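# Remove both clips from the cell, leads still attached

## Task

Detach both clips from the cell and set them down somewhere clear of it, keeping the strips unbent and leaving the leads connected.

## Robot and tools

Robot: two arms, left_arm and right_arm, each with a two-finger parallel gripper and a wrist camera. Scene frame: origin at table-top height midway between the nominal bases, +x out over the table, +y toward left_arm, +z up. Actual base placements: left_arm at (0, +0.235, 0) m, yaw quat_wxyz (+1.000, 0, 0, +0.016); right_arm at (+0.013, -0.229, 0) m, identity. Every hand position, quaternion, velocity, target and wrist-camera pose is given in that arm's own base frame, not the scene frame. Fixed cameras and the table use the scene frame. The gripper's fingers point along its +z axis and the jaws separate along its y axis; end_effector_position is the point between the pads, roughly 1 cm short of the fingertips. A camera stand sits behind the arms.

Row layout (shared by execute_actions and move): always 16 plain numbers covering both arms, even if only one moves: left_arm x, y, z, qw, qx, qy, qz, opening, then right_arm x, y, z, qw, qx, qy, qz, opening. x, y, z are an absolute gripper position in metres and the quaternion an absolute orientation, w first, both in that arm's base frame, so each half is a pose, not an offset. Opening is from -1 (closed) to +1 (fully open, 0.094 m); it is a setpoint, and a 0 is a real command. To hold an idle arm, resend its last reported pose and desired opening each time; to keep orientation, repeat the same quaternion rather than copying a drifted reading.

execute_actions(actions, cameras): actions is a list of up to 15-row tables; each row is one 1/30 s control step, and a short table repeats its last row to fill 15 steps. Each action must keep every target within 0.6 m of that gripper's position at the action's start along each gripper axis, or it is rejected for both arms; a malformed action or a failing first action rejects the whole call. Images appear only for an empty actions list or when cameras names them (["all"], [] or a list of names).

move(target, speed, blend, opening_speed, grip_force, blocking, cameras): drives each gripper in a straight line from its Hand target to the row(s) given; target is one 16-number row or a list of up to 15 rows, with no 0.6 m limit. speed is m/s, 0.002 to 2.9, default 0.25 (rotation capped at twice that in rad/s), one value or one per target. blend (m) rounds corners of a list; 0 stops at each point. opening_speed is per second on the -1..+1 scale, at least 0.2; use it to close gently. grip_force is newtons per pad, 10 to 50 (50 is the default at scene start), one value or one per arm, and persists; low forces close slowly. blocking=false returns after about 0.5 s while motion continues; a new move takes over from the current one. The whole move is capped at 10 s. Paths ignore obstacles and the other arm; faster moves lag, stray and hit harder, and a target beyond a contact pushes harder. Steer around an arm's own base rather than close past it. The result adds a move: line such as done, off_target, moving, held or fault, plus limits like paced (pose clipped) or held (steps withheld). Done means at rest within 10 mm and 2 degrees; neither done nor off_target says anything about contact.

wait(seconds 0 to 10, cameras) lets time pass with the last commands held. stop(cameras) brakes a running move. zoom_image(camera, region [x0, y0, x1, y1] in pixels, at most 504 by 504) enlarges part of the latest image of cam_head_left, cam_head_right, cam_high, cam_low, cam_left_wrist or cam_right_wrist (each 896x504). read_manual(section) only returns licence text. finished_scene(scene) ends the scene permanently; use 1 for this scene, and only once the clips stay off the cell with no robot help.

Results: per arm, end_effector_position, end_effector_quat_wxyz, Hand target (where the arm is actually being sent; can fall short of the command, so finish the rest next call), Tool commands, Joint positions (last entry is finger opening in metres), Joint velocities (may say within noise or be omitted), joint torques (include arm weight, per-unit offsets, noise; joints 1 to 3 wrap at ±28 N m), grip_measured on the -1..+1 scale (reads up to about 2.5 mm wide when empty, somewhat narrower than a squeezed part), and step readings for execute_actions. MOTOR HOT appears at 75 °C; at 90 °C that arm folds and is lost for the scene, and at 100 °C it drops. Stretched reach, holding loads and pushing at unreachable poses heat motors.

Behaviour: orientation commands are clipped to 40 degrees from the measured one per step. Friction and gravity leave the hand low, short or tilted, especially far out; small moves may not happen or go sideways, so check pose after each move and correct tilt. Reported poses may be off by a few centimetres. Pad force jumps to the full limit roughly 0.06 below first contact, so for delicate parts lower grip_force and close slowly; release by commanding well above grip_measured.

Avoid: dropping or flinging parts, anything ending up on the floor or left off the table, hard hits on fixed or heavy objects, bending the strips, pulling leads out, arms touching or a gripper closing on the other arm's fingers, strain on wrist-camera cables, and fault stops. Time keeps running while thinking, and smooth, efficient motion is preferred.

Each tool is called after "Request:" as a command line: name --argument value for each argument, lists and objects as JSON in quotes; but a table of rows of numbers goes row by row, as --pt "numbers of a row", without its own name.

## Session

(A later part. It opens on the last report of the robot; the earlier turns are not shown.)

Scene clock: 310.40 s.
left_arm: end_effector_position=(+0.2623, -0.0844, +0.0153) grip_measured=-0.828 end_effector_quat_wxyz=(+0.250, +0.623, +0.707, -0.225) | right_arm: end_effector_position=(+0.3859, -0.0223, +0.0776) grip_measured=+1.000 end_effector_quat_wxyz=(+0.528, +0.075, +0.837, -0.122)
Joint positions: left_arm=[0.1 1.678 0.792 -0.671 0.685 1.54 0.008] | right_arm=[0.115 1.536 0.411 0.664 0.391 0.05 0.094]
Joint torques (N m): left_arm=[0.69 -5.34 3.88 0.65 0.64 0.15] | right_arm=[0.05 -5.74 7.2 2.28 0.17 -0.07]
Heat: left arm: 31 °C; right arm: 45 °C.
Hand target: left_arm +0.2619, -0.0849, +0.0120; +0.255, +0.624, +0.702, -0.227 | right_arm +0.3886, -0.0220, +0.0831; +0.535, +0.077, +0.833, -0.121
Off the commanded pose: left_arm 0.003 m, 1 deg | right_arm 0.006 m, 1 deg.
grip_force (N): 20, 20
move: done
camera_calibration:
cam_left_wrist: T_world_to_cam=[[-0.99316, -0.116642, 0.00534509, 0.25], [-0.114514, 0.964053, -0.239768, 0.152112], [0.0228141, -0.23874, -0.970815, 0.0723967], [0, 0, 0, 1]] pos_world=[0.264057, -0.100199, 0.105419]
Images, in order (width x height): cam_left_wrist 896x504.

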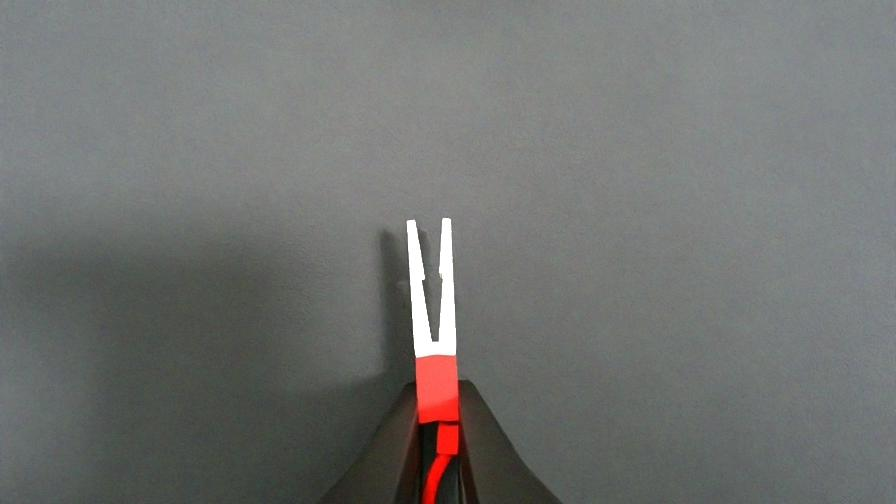

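Request:
move --target '[0.262,-0.085,0.008,0.2555,0.6245,0.7021,-0.2273,-0.87,0.3886,-0.022,0.0831,0.535,0.077,0.833,-0.121,1.0]' --speed 0.02 --cameras '["cam_left_wrist"]'

Request:
move --target '[0.262,-0.085,0.005,0.2555,0.6245,0.7021,-0.2273,-0.87,0.3886,-0.022,0.0831,0.535,0.077,0.833,-0.121,1.0]' --speed 0.02 --cameras '["cam_left_wrist"]'

Scene clock: 317.03 s.
left_arm: end_effector_position=(+0.2631, -0.0850, +0.0128) grip_measured=-0.828 end_effector_quat_wxyz=(+0.253, +0.623, +0.706, -0.225) | right_arm: end_effector_position=(+0.3859, -0.0223, +0.0776) grip_measured=+1.000 end_effector_quat_wxyz=(+0.528, +0.075, +0.837, -0.122)
Joint positions: left_arm=[0.1 1.687 0.786 -0.653 0.69 1.54 0.008] | right_arm=[0.115 1.536 0.411 0.664 0.391 0.05 0.094]
Joint torques (N m): left_arm=[0.68 -5.18 3.71 0.58 0.58 0.17] | right_arm=[0.05 -5.71 7.15 2.28 0.17 -0.07]
Heat: left arm: 32 °C; right arm: 45 °C.
Hand target: left_arm +0.2620, -0.0849, +0.0082; +0.256, +0.625, +0.702, -0.227 | right_arm +0.3886, -0.0220, +0.0831; +0.535, +0.077, +0.833, -0.121
Off the commanded pose: left_arm 0.005 m, 1 deg | right_arm 0.006 m, 1 deg.
grip_force (N): 20, 20
move: done
camera_calibration:
cam_left_wrist: T_world_to_cam=[[-0.993225, -0.116195, 0.00177756, 0.250829], [-0.113097, 0.963003, -0.244611, 0.15179], [0.0267107, -0.243154, -0.96962, 0.0683224], [0, 0, 0, 1]] pos_world=[0.264472, -0.100417, 0.10293]
Images, in order (width x height): cam_left_wrist 896x504.

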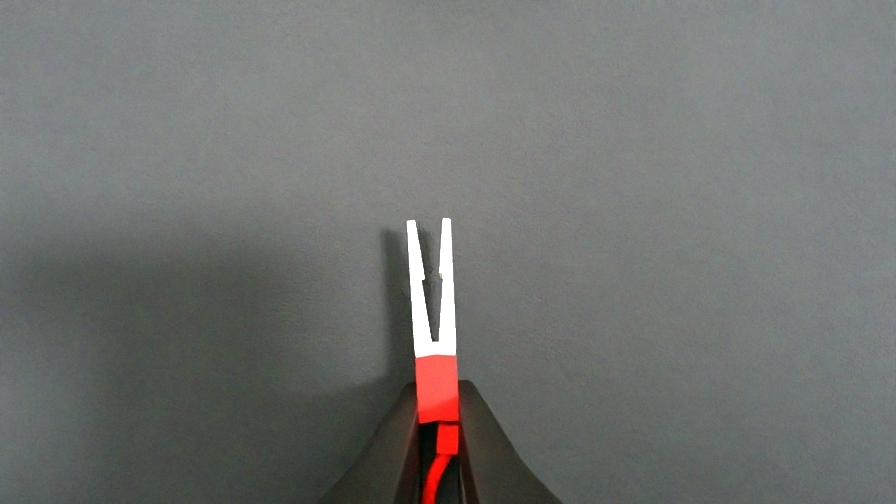

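Scene clock: 317.77 s.
left_arm: end_effector_position=(+0.2642, -0.0865, +0.0126) grip_measured=-0.828 end_effector_quat_wxyz=(+0.258, +0.622, +0.703, -0.227) | right_arm: end_effector_position=(+0.3859, -0.0223, +0.0776) grip_measured=+1.000 end_effector_quat_wxyz=(+0.528, +0.075, +0.837, -0.122)
Joint positions: left_arm=[0.1 1.692 0.784 -0.642 0.702 1.54 0.008] | right_arm=[0.115 1.536 0.411 0.664 0.391 0.05 0.094]
Joint torques (N m): left_arm=[0.7 -5.09 3.41 0.66 0.5 0.15] | right_arm=[0.03 -5.75 7.16 2.28 0.16 -0.06]
Heat: left arm: 31 °C; right arm: 45 °C.
Hand target: left_arm +0.2618, -0.0850, +0.0053; +0.255, +0.624, +0.702, -0.227 | right_arm +0.3886, -0.0220, +0.0831; +0.535, +0.077, +0.833, -0.121
Off the commanded pose: left_arm 0.008 m, 0 deg | right_arm 0.006 m, 1 deg.
grip_force (N): 20, 20
move: done
camera_calibration:
cam_left_wrist: T_world_to_cam=[[-0.993243, -0.116031, -0.0022297, 0.251926], [-0.11158, 0.960075, -0.256527, 0.152835], [0.0319058, -0.254545, -0.966535, 0.0653754], [0, 0, 0, 1]] pos_world=[0.265192, -0.100861, 0.102956]
Images, in order (width x height): cam_left_wrist 896x504.

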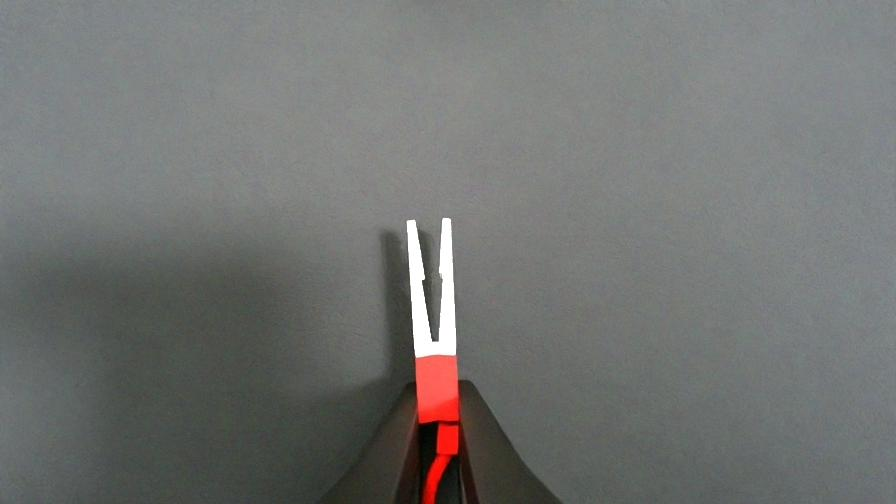

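Request:
move --target '[0.262,-0.085,0.009,0.2555,0.6245,0.7021,-0.2273,-0.55,0.3886,-0.022,0.0831,0.535,0.077,0.833,-0.121,1.0]' --speed 0.02 --opening_speed 0.4 --cameras '["cam_left_wrist"]'

Scene clock: 321.50 s.
left_arm: end_effector_position=(+0.2643, -0.0866, +0.0126) grip_measured=-0.552 end_effector_quat_wxyz=(+0.258, +0.622, +0.703, -0.228) | right_arm: end_effector_position=(+0.3859, -0.0223, +0.0776) grip_measured=+1.000 end_effector_quat_wxyz=(+0.528, +0.075, +0.837, -0.122)
Joint positions: left_arm=[0.1 1.692 0.784 -0.641 0.703 1.54 0.021] | right_arm=[0.115 1.536 0.411 0.664 0.391 0.05 0.094]
Joint torques (N m): left_arm=[0.53 -5.89 3.93 0.48 0.42 0.16] | right_arm=[0.06 -5.74 7.17 2.29 0.17 -0.07]
Heat: left arm: 31 °C; right arm: 45 °C.
Hand target: left_arm +0.2619, -0.0850, +0.0090; +0.255, +0.624, +0.702, -0.227 | right_arm +0.3886, -0.0220, +0.0831; +0.535, +0.077, +0.833, -0.121
Off the commanded pose: left_arm 0.005 m, 0 deg | right_arm 0.006 m, 1 deg.
grip_force (N): 20, 20
move: done
camera_calibration:
cam_left_wrist: T_world_to_cam=[[-0.993243, -0.116032, -0.00218177, 0.251921], [-0.11158, 0.959969, -0.256923, 0.152841], [0.0319057, -0.254943, -0.966429, 0.0652281], [0, 0, 0, 1]] pos_world=[0.265192, -0.100862, 0.102856]
Images, in order (width x height): cam_left_wrist 896x504.

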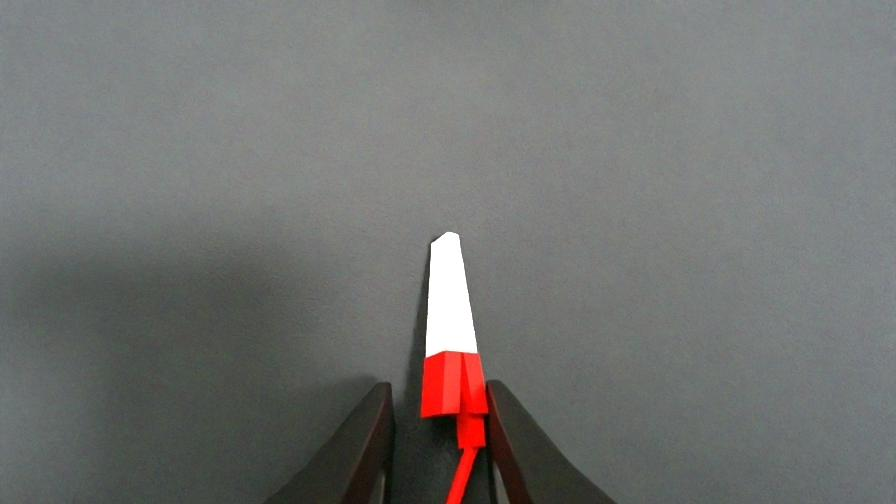

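Request:
move --target '[0.262,-0.085,0.012,0.2555,0.6245,0.7021,-0.2273,0.1,0.3886,-0.022,0.0831,0.535,0.077,0.833,-0.121,1.0]' --speed 0.02 --opening_speed 0.5 --cameras '["cam_left_wrist"]'

Scene clock: 325.80 s.
left_arm: end_effector_position=(+0.2631, -0.0869, +0.0127) grip_measured=+0.098 end_effector_quat_wxyz=(+0.257, +0.621, +0.703, -0.230) | right_arm: end_effector_position=(+0.3859, -0.0223, +0.0776) grip_measured=+1.000 end_effector_quat_wxyz=(+0.528, +0.075, +0.837, -0.122)
Joint positions: left_arm=[0.1 1.692 0.784 -0.647 0.705 1.541 0.052] | right_arm=[0.115 1.536 0.411 0.664 0.391 0.05 0.094]
Joint torques (N m): left_arm=[0.58 -6.6 4.42 0.38 0.42 0.14] | right_arm=[0.03 -5.74 7.21 2.28 0.17 -0.07]
Heat: left arm: 31 °C; right arm: 45 °C.
Hand target: left_arm +0.2620, -0.0850, +0.0119; +0.255, +0.624, +0.702, -0.227 | right_arm +0.3886, -0.0220, +0.0831; +0.535, +0.077, +0.833, -0.121
Off the commanded pose: left_arm 0.002 m, 1 deg | right_arm 0.006 m, 1 deg.
grip_force (N): 20, 20
move: done
camera_calibration:
cam_left_wrist: T_world_to_cam=[[-0.993381, -0.11484, 0.00260476, 0.250846], [-0.111601, 0.959497, -0.258673, 0.153178], [0.0272066, -0.257251, -0.965962, 0.0664488], [0, 0, 0, 1]] pos_world=[0.264473, -0.101072, 0.103156]
Images, in order (width x height): cam_left_wrist 896x504.

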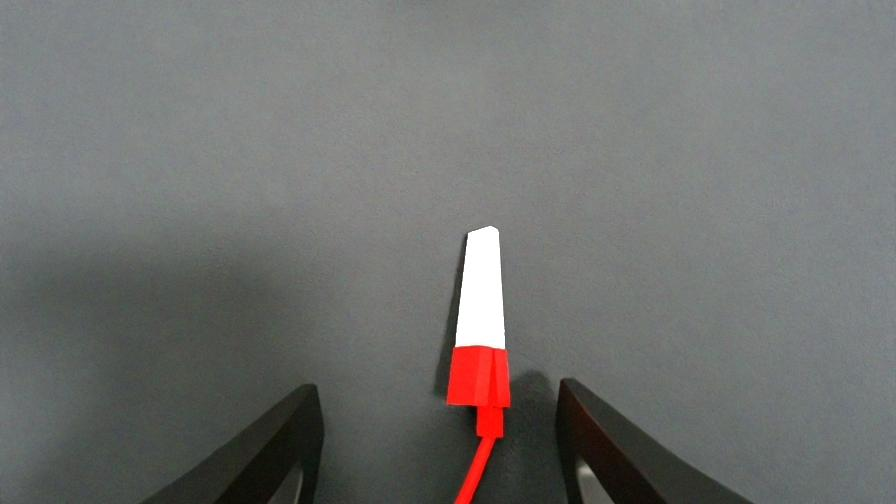

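Request:
move --pt "0.258 -0.045 0.062 0.2555 0.6245 0.7021 -0.2273 0.1 0.3886 -0.022 0.0831 0.535 0.077 0.833 -0.121 1.0" --pt "0.250 -0.0 0.14 0.2555 0.6245 0.7021 -0.2273 0.1 0.3886 -0.022 0.0831 0.535 0.077 0.833 -0.121 1.0" --speed '[0.06, 0.15]' --blend 0.02 --cameras '["cam_left_wrist","cam_high","cam_head_left"]'

Scene clock: 332.87 s.
left_arm: end_effector_position=(+0.2475, -0.0032, +0.1342) grip_measured=+0.098 end_effector_quat_wxyz=(+0.251, +0.617, +0.707, -0.239) | right_arm: end_effector_position=(+0.3859, -0.0223, +0.0776) grip_measured=+1.000 end_effector_quat_wxyz=(+0.528, +0.075, +0.837, -0.122)
Joint positions: left_arm=[0.433 1.617 1.219 -1.451 0.66 1.964 0.052] | right_arm=[0.115 1.536 0.411 0.664 0.391 0.05 0.094]
Joint torques (N m): left_arm=[0.69 -7.02 6.82 -0.39 0.37 0.17] | right_arm=[0.05 -5.74 7.21 2.28 0.17 -0.07]
Heat: left arm: 32 °C; right arm: 45 °C.
Hand target: left_arm +0.2500, -0.0001, +0.1400; +0.256, +0.624, +0.702, -0.227 | right_arm +0.3886, -0.0220, +0.0831; +0.535, +0.077, +0.833, -0.121
Off the commanded pose: left_arm 0.007 m, 2 deg | right_arm 0.006 m, 1 deg.
grip_force (N): 20, 20
move: done
camera_calibration:
cam_left_wrist: T_world_to_cam=[[-0.992643, -0.118046, 0.0269136, 0.241115], [-0.120967, 0.957517, -0.26178, 0.105249], [0.00513186, -0.263109, -0.964752, 0.211023], [0, 0, 0, 1]] pos_world=[0.25099, -0.0167925, 0.224648]
Images, in order (width x height): cam_head_left 896x504, cam_high 896x504, cam_left_wrist 896x504.

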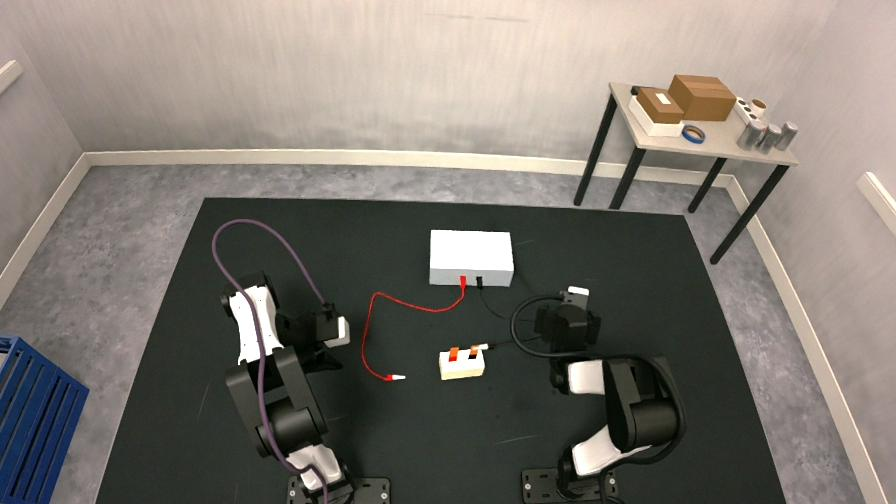

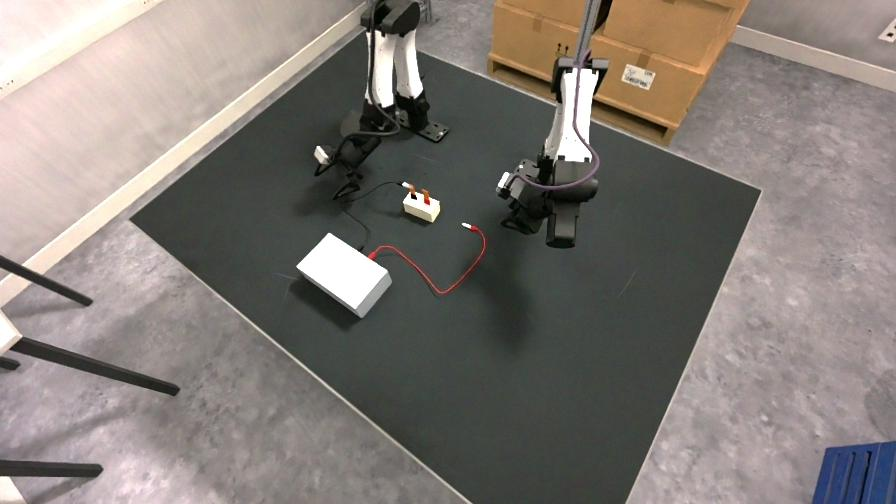

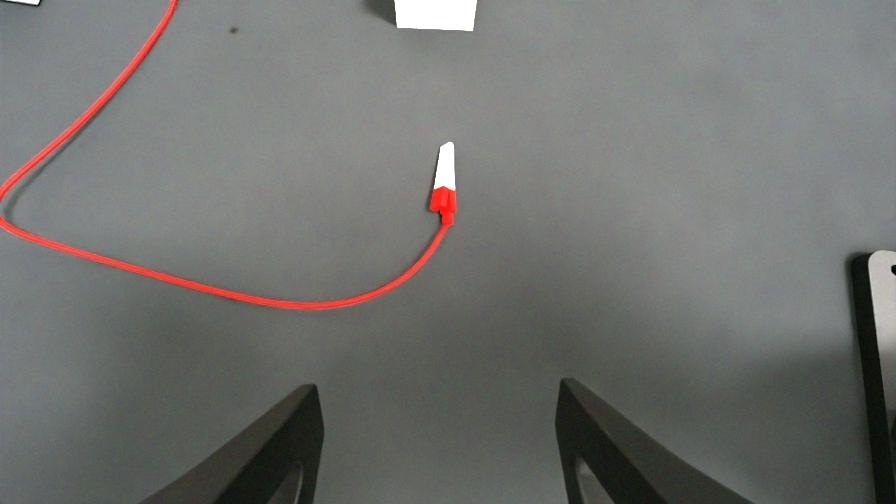

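Request:
move --pt "0.250 -0.0 0.14 0.2555 0.6245 0.7021 -0.2273 0.1 0.37 -0.03 0.20 0.535 0.077 0.833 -0.121 1.0" --pt "0.250 -0.0 0.14 0.2555 0.6245 0.7021 -0.2273 0.1 0.287 0.10 0.20 0.2255 -0.7065 0.6196 0.2571 1.0" --speed 0.2 --blend 0.03 --cameras '["cam_right_wrist","cam_high","cam_head_right"]'

Scene clock: 359.03 s.
left_arm: end_effector_position=(+0.2474, -0.0032, +0.1342) grip_measured=+0.098 end_effector_quat_wxyz=(+0.251, +0.617, +0.707, -0.239) | right_arm: end_effector_position=(+0.2843, +0.0999, +0.1970) grip_measured=+1.000 end_effector_quat_wxyz=(-0.232, +0.696, -0.630, -0.254)
Joint positions: left_arm=[0.433 1.617 1.219 -1.451 0.66 1.964 0.052] | right_arm=[-0.041 1.696 1.566 -1.556 -0.695 -1.754 0.094]
Joint torques (N m): left_arm=[0.73 -7.09 6.82 -0.38 0.38 0.19] | right_arm=[0.4 -5.98 9.1 0.04 -0.42 -0.26]
Heat: left arm: 33 °C; right arm: 45 °C.
Hand target: left_arm +0.2500, -0.0001, +0.1400; +0.255, +0.625, +0.702, -0.227 | right_arm +0.2869, +0.1001, +0.1997; -0.232, +0.704, -0.623, -0.250
Off the commanded pose: left_arm 0.007 m, 2 deg | right_arm 0.004 m, 2 deg.
joint sent to its limit (right arm) — joint 4 (wrist pitch), lower limit. The joint targets still meet the commanded pose.
grip_force (N): 20, 20
move: done
camera_calibration:
cam_right_wrist: T_world_to_cam=[[0.996095, 0.0870689, 0.0146469, -0.295499], [0.0878818, -0.961746, -0.259464, 0.160452], [-0.0085046, 0.259738, -0.965642, 0.257506], [0, 0, 0, 1]] pos_world=[0.282434, 0.113159, 0.294619]
Images, in order (width x height): cam_head_right 896x504, cam_high 896x504, cam_right_wrist 896x504.

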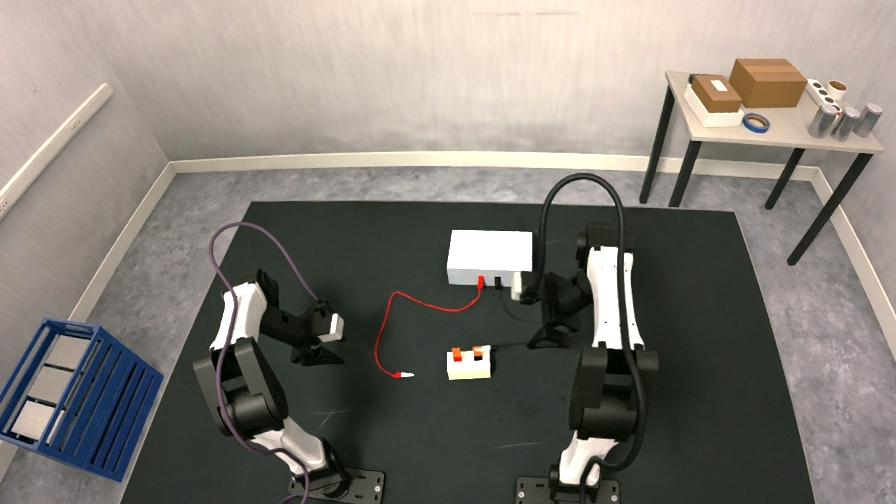

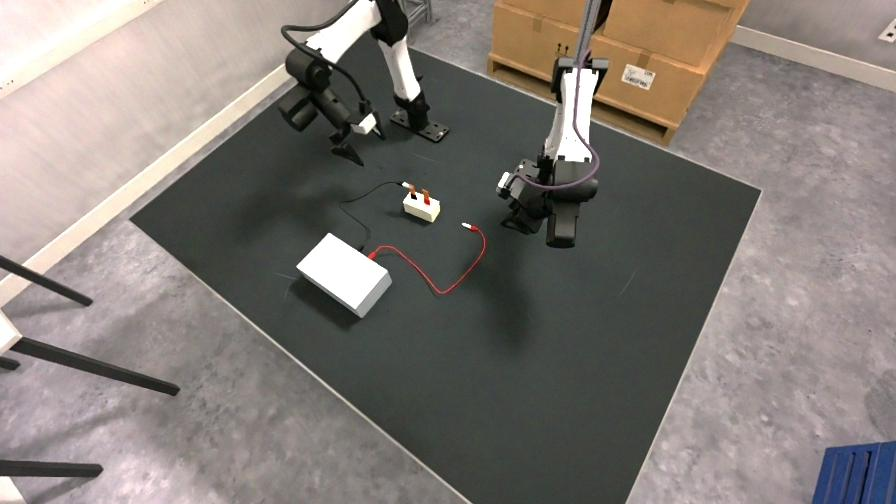

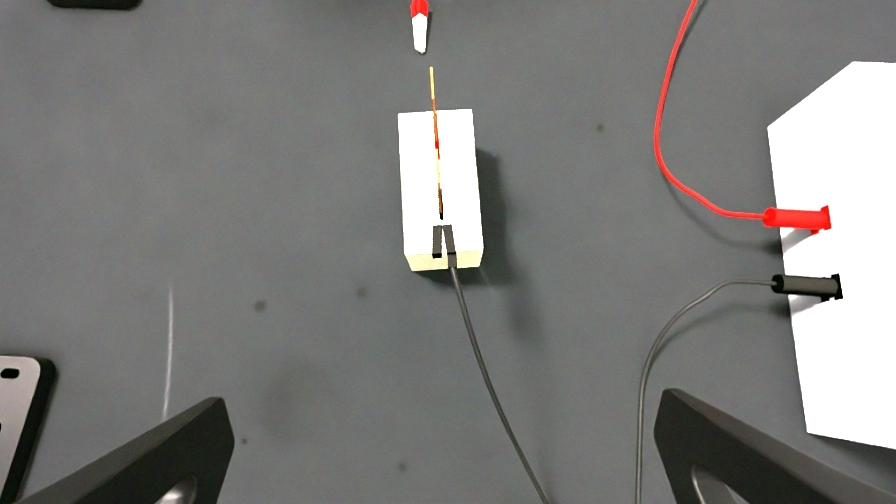

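Request:
move --target '[0.250,-0.0,0.14,0.2555,0.6245,0.7021,-0.2273,0.1,0.2815,0.147,0.116,0.2233,-0.7119,0.6134,0.2591,0.0]' --speed 0.12 --cameras '["cam_right_wrist"]'

Request:
zoom_image --camera "cam_right_wrist" --region '[350, 250, 550, 450]'

Scene clock: 378.47 s.
left_arm: end_effector_position=(+0.2474, -0.0032, +0.1342) grip_measured=+0.098 end_effector_quat_wxyz=(+0.251, +0.617, +0.707, -0.239) | right_arm: end_effector_position=(+0.2816, +0.1454, +0.1205) grip_measured=+0.001 end_effector_quat_wxyz=(-0.225, +0.713, -0.613, -0.256)
Joint positions: left_arm=[0.433 1.617 1.219 -1.451 0.66 1.964 0.052] | right_arm=[0.117 1.696 1.267 -1.161 -0.695 -1.61 0.047]
Joint torques (N m): left_arm=[0.68 -7.09 6.72 -0.4 0.43 0.18] | right_arm=[0.38 -6.39 6.06 0.52 -0.55 -0.05]
Heat: left arm: 34 °C; right arm: 46 °C.
Hand target: left_arm +0.2500, -0.0001, +0.1400; +0.255, +0.625, +0.702, -0.227 | right_arm +0.2815, +0.1469, +0.1161; -0.223, +0.712, -0.613, -0.259
Off the commanded pose: left_arm 0.007 m, 2 deg | right_arm 0.005 m, 0 deg.
grip_force (N): 20, 20
move: done
camera_calibration:
cam_right_wrist: T_world_to_cam=[[0.990641, 0.135363, 0.0175047, -0.301482], [0.135384, -0.958195, -0.252057, 0.169811], [-0.0173464, 0.252068, -0.967554, 0.175635], [0, 0, 0, 1]] pos_world=[0.278717, 0.15925, 0.218015]
Images, in order (width x height): cam_right_wrist 896x504.

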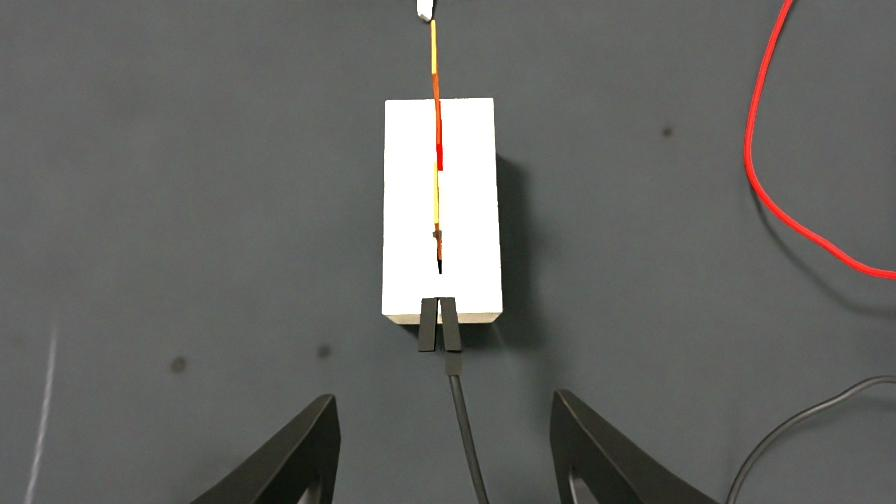

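Scaled by 2.520.

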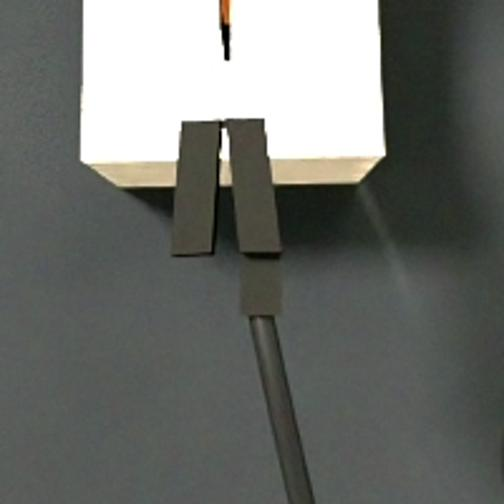

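Request:
move --target '[0.250,-0.0,0.14,0.2555,0.6245,0.7021,-0.2273,0.1,0.278,0.1615,0.094,0.2198,-0.7198,0.6040,0.2620,0.0]' --speed 0.06 --cameras '["cam_right_wrist"]'

Request:
zoom_image --camera "cam_right_wrist" --region '[340, 300, 540, 500]'

Scene clock: 391.40 s.
left_arm: end_effector_position=(+0.2474, -0.0032, +0.1342) grip_measured=+0.098 end_effector_quat_wxyz=(+0.251, +0.617, +0.707, -0.239) | right_arm: end_effector_position=(+0.2782, +0.1596, +0.0990) grip_measured=+0.001 end_effector_quat_wxyz=(-0.222, +0.721, -0.604, -0.259)
Joint positions: left_arm=[0.433 1.617 1.219 -1.451 0.66 1.964 0.052] | right_arm=[0.166 1.714 1.201 -1.056 -0.695 -1.581 0.047]
Joint torques (N m): left_arm=[0.59 -7.06 6.78 -0.37 0.41 0.19] | right_arm=[0.46 -6.24 6.12 0.55 -0.55 -0.03]
Heat: left arm: 35 °C; right arm: 45 °C.
Hand target: left_arm +0.2500, -0.0001, +0.1400; +0.255, +0.625, +0.702, -0.227 | right_arm +0.2779, +0.1615, +0.0940; -0.220, +0.720, -0.604, -0.262
Off the commanded pose: left_arm 0.007 m, 2 deg | right_arm 0.005 m, 0 deg.
grip_force (N): 20, 20
move: done
camera_calibration:
cam_right_wrist: T_world_to_cam=[[0.986781, 0.160986, 0.0186005, -0.302852], [0.160445, -0.954364, -0.251887, 0.170921], [-0.0227987, 0.251542, -0.967578, 0.152783], [0, 0, 0, 1]] pos_world=[0.274908, 0.173445, 0.196515]
Images, in order (width x height): cam_right_wrist 896x504.

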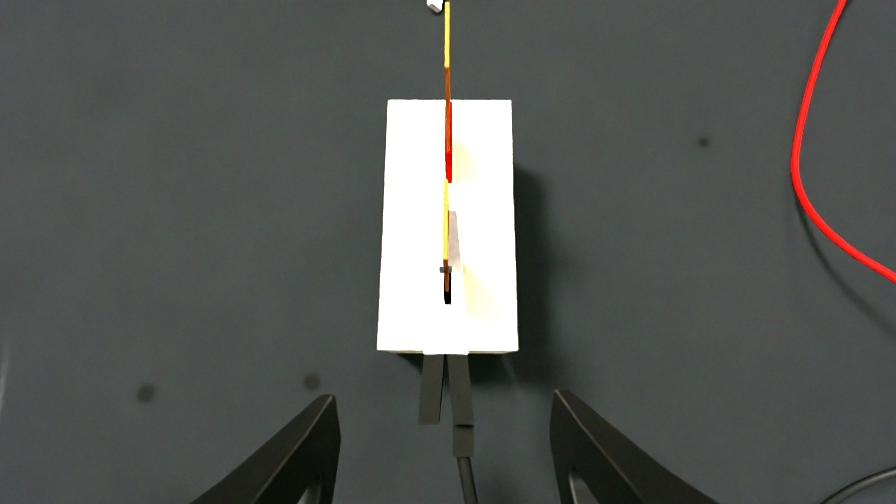

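Scaled by 2.520.

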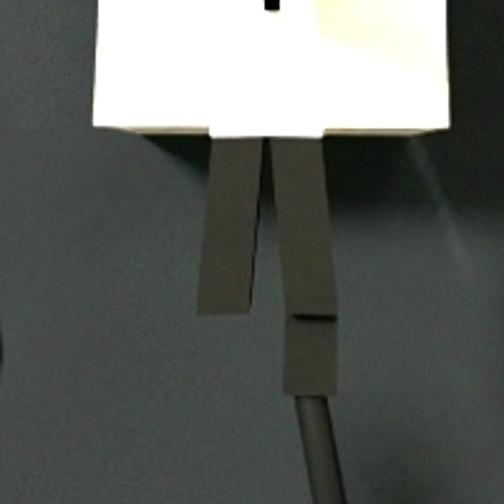

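Request:
move --target '[0.250,-0.0,0.14,0.2555,0.6245,0.7021,-0.2273,0.1,0.278,0.1615,0.0935,0.2198,-0.7198,0.6040,0.2620,-0.66]' --speed 0.06 --opening_speed 0.3 --cameras '["cam_right_wrist"]'

Request:
zoom_image --camera "cam_right_wrist" --region '[340, 300, 540, 500]'

Scene clock: 402.97 s.
left_arm: end_effector_position=(+0.2474, -0.0032, +0.1342) grip_measured=+0.098 end_effector_quat_wxyz=(+0.251, +0.617, +0.707, -0.239) | right_arm: end_effector_position=(+0.2787, +0.1597, +0.0990) grip_measured=-0.659 end_effector_quat_wxyz=(-0.222, +0.721, -0.604, -0.258)
Joint positions: left_arm=[0.433 1.617 1.219 -1.451 0.66 1.964 0.052] | right_arm=[0.166 1.714 1.201 -1.054 -0.695 -1.58 0.016]
Joint torques (N m): left_arm=[0.69 -7.01 6.91 -0.39 0.43 0.21] | right_arm=[0.4 -6.19 6.01 0.56 -0.55 -0.02]
Heat: left arm: 35 °C; right arm: 44 °C.
Hand target: left_arm +0.2500, -0.0001, +0.1400; +0.255, +0.625, +0.702, -0.227 | right_arm +0.2778, +0.1615, +0.0935; -0.220, +0.720, -0.604, -0.262
Off the commanded pose: left_arm 0.007 m, 2 deg | right_arm 0.006 m, 1 deg.
grip_force (N): 20, 20
move: done
camera_calibration:
cam_right_wrist: T_world_to_cam=[[0.986783, 0.160731, 0.0206299, -0.303503], [0.16071, -0.954323, -0.251874, 0.170791], [-0.0207965, 0.25186, -0.96754, 0.152176], [0, 0, 0, 1]] pos_world=[0.275209, 0.173445, 0.196515]
Images, in order (width x height): cam_right_wrist 896x504.

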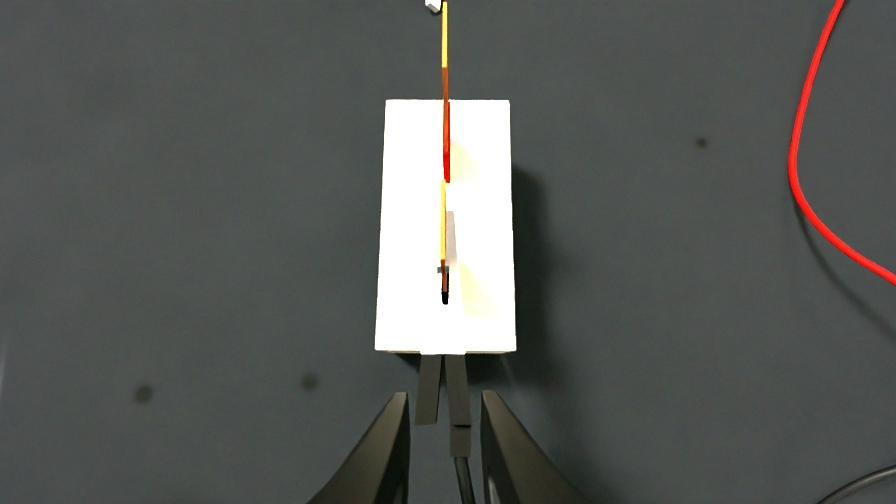

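Scaled by 2.520.

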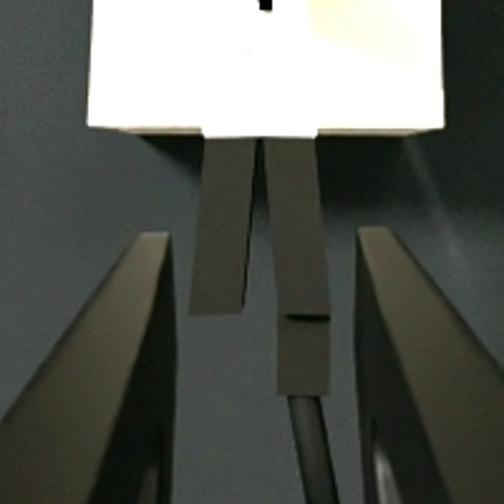

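Request:
move --target '[0.250,-0.0,0.14,0.2555,0.6245,0.7021,-0.2273,0.1,0.2766,0.1615,0.0935,0.2198,-0.7198,0.6040,0.2620,-0.70]' --speed 0.06 --opening_speed 0.3 --cameras '["cam_right_wrist"]'

Request:
zoom_image --camera "cam_right_wrist" --region '[340, 300, 540, 500]'

Scene clock: 409.50 s.
left_arm: end_effector_position=(+0.2474, -0.0032, +0.1342) grip_measured=+0.098 end_effector_quat_wxyz=(+0.251, +0.617, +0.707, -0.239) | right_arm: end_effector_position=(+0.2774, +0.1595, +0.0974) grip_measured=-0.699 end_effector_quat_wxyz=(-0.221, +0.720, -0.604, -0.259)
Joint positions: left_arm=[0.433 1.617 1.219 -1.451 0.66 1.964 0.052] | right_arm=[0.166 1.714 1.194 -1.052 -0.695 -1.58 0.014]
Joint torques (N m): left_arm=[0.7 -6.87 6.84 -0.38 0.39 0.13] | right_arm=[0.49 -6.6 6.01 0.55 -0.55 -0.02]
Heat: left arm: 35 °C; right arm: 44 °C.
Hand target: left_arm +0.2500, -0.0001, +0.1400; +0.255, +0.625, +0.702, -0.227 | right_arm +0.2764, +0.1615, +0.0935; -0.220, +0.720, -0.604, -0.262
Off the commanded pose: left_arm 0.007 m, 2 deg | right_arm 0.004 m, 0 deg.
grip_force (N): 20, 20
move: done
camera_calibration:
cam_right_wrist: T_world_to_cam=[[0.986964, 0.160151, 0.0159448, -0.301602], [0.15897, -0.954608, -0.251898, 0.170968], [-0.0251205, 0.251149, -0.967623, 0.15196], [0, 0, 0, 1]] pos_world=[0.274308, 0.173345, 0.194916]
Images, in order (width x height): cam_right_wrist 896x504.

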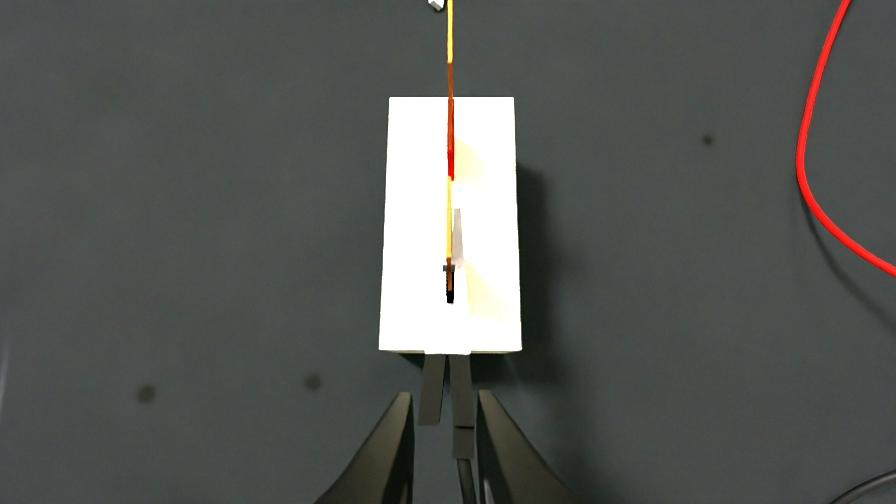

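Scaled by 2.520.

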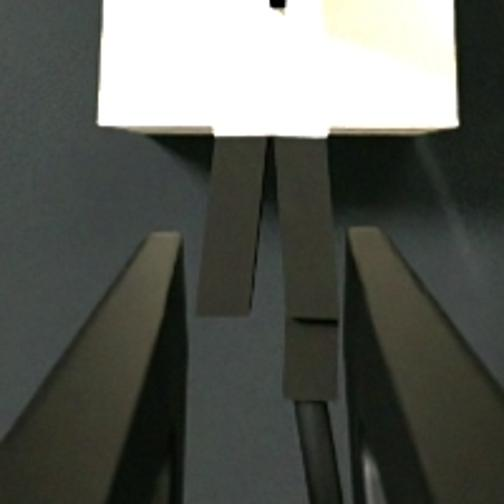

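Request:
move --target '[0.250,-0.0,0.14,0.2555,0.6245,0.7021,-0.2273,0.1,0.2764,0.1615,0.0935,0.2198,-0.7198,0.6040,0.2620,-0.83]' --speed 0.06 --opening_speed 0.2 --cameras '["cam_right_wrist"]'

Request:
zoom_image --camera "cam_right_wrist" --region '[340, 300, 540, 500]'

Request:
zoom_image --camera "cam_right_wrist" --region '[390, 190, 510, 310]'

Scene clock: 417.53 s.
left_arm: end_effector_position=(+0.2474, -0.0032, +0.1342) grip_measured=+0.098 end_effector_quat_wxyz=(+0.251, +0.617, +0.707, -0.239) | right_arm: end_effector_position=(+0.2776, +0.1595, +0.0974) grip_measured=-0.827 end_effector_quat_wxyz=(-0.221, +0.720, -0.604, -0.259)
Joint positions: left_arm=[0.433 1.617 1.219 -1.451 0.66 1.964 0.052] | right_arm=[0.166 1.714 1.194 -1.051 -0.695 -1.579 0.008]
Joint torques (N m): left_arm=[0.77 -7.01 6.76 -0.38 0.39 0.19] | right_arm=[0.51 -6.65 5.96 0.55 -0.56 -0.03]
Heat: left arm: 35 °C; right arm: 44 °C.
Hand target: left_arm +0.2500, -0.0001, +0.1400; +0.255, +0.625, +0.702, -0.227 | right_arm +0.2763, +0.1615, +0.0935; -0.220, +0.720, -0.604, -0.262
Off the commanded pose: left_arm 0.007 m, 2 deg | right_arm 0.005 m, 0 deg.
grip_force (N): 20, 20
move: done
camera_calibration:
cam_right_wrist: T_world_to_cam=[[0.986995, 0.1599, 0.0164895, -0.301772], [0.158867, -0.954649, -0.251807, 0.17097], [-0.0245223, 0.251152, -0.967637, 0.151801], [0, 0, 0, 1]] pos_world=[0.274408, 0.173345, 0.194915]
Images, in order (width x height): cam_right_wrist 896x504.

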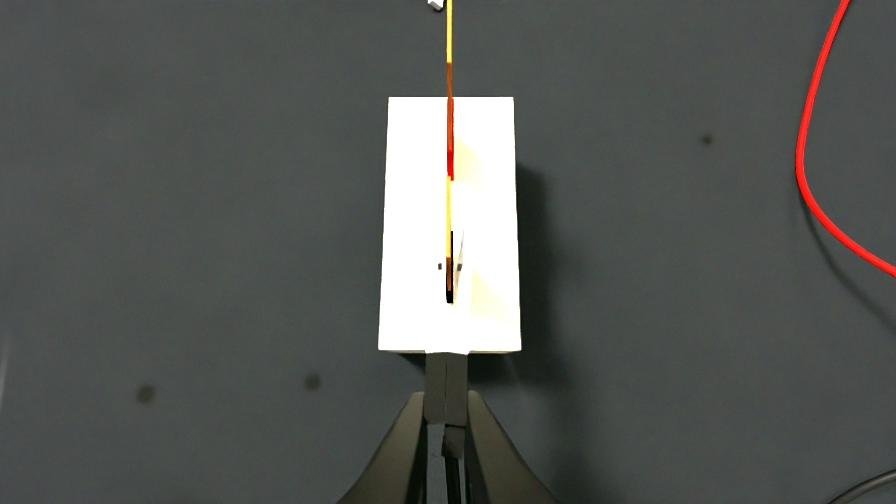

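Scaled by 2.520.

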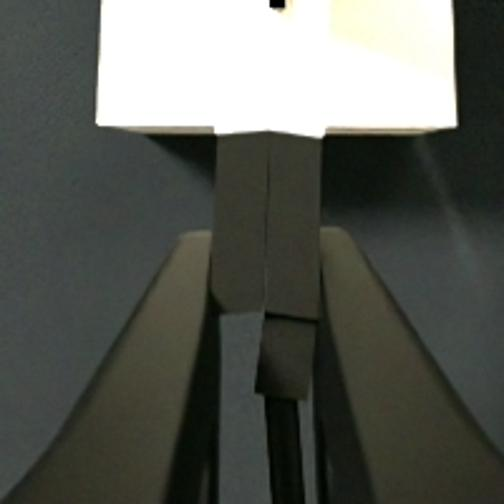

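Scaled by 4.200.

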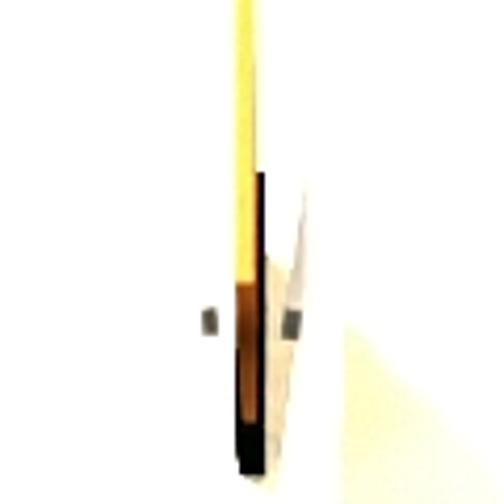

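Request:
move --target '[0.250,-0.0,0.14,0.2555,0.6245,0.7021,-0.2273,0.1,0.2764,0.1615,0.0935,0.2198,-0.7198,0.6040,0.2620,-0.88]' --speed 0.06 --opening_speed 0.3

Request:
move --pt "0.250 -0.0 0.14 0.2555 0.6245 0.7021 -0.2273 0.1 0.2776 0.1515 0.0935 0.2198 -0.7198 0.6040 0.2620 -0.88" --pt "0.250 -0.0 0.14 0.2555 0.6245 0.7021 -0.2273 0.1 0.2820 0.1240 0.0955 0.2198 -0.7198 0.6040 0.2620 -0.88" --speed 0.06 --blend 0.005 --cameras '["cam_right_wrist","cam_high"]'

Request:
zoom_image --camera "cam_high" --region '[380, 150, 480, 230]'

Scene clock: 425.77 s.
left_arm: end_effector_position=(+0.2474, -0.0032, +0.1342) grip_measured=+0.098 end_effector_quat_wxyz=(+0.251, +0.617, +0.707, -0.239) | right_arm: end_effector_position=(+0.2776, +0.1595, +0.0974) grip_measured=-0.856 end_effector_quat_wxyz=(-0.221, +0.720, -0.604, -0.259)
Joint positions: left_arm=[0.433 1.617 1.219 -1.451 0.66 1.964 0.052] | right_arm=[0.166 1.714 1.194 -1.051 -0.695 -1.579 0.007]
Joint torques (N m): left_arm=[0.66 -7.04 6.82 -0.4 0.4 0.17] | right_arm=[0.49 -6.72 5.89 0.54 -0.55 -0.04]
Heat: left arm: 35 °C; right arm: 44 °C.
Hand target: left_arm +0.2500, -0.0001, +0.1400; +0.255, +0.625, +0.702, -0.227 | right_arm +0.2763, +0.1615, +0.0935; -0.220, +0.720, -0.604, -0.262
Off the commanded pose: left_arm 0.007 m, 2 deg | right_arm 0.005 m, 0 deg.
grip_force (N): 20, 20
move: done

Scene clock: 427.07 s.
left_arm: end_effector_position=(+0.2474, -0.0032, +0.1342) grip_measured=+0.098 end_effector_quat_wxyz=(+0.251, +0.617, +0.707, -0.239) | right_arm: end_effector_position=(+0.2752, +0.1251, +0.0920) grip_measured=-0.857 end_effector_quat_wxyz=(-0.216, +0.715, -0.609, -0.267)
Joint positions: left_arm=[0.433 1.617 1.219 -1.451 0.66 1.964 0.052] | right_arm=[0.049 1.738 1.194 -1.141 -0.694 -1.722 0.007]
Joint torques (N m): left_arm=[0.68 -7.06 6.86 -0.38 0.4 0.19] | right_arm=[-0.35 -6.06 9.28 0.05 -0.47 -0.26]
Heat: left arm: 35 °C; right arm: 44 °C.
Hand target: left_arm +0.2500, -0.0001, +0.1400; +0.255, +0.625, +0.702, -0.227 | right_arm +0.2819, +0.1240, +0.0954; -0.220, +0.720, -0.604, -0.262
Off the commanded pose: left_arm 0.007 m, 2 deg | right_arm 0.008 m, 1 deg.
grip_force (N): 20, 20
move: done
camera_calibration:
cam_right_wrist: T_world_to_cam=[[0.988221, 0.152946, -0.0051337, -0.29131], [0.14645, -0.954918, -0.258234, 0.14119], [-0.0443979, 0.25444, -0.966069, 0.160088], [0, 0, 0, 1]] pos_world=[0.274309, 0.138646, 0.189621]
Images, in order (width x height): cam_high 896x504, cam_right_wrist 896x504.

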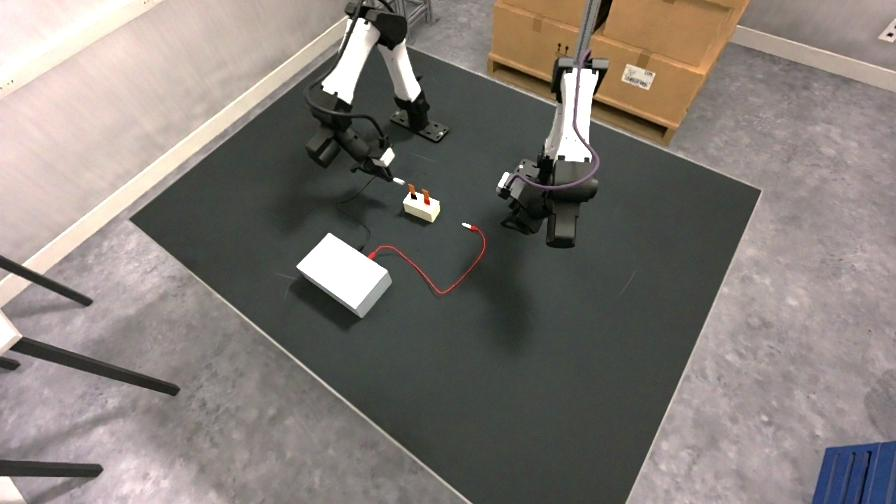

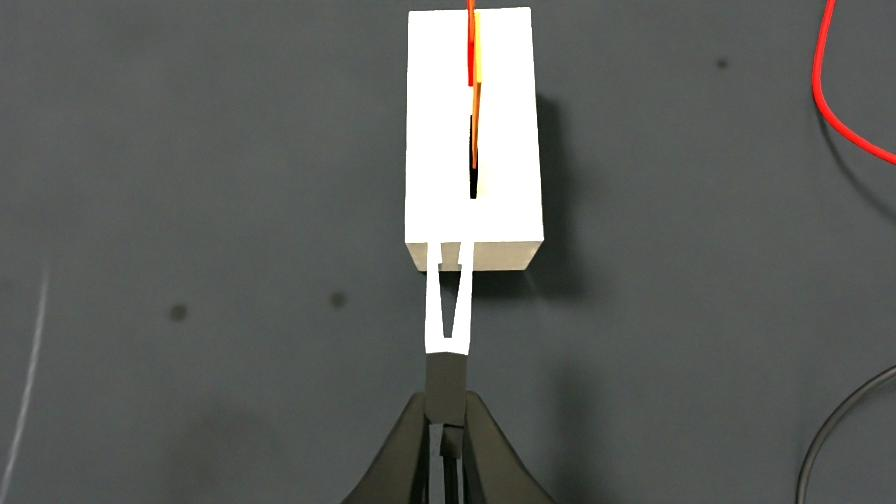

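Scaled by 5.040.

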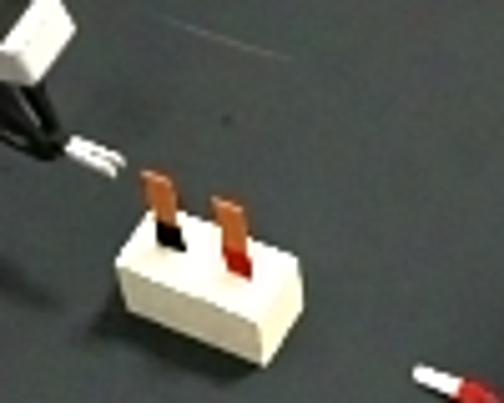

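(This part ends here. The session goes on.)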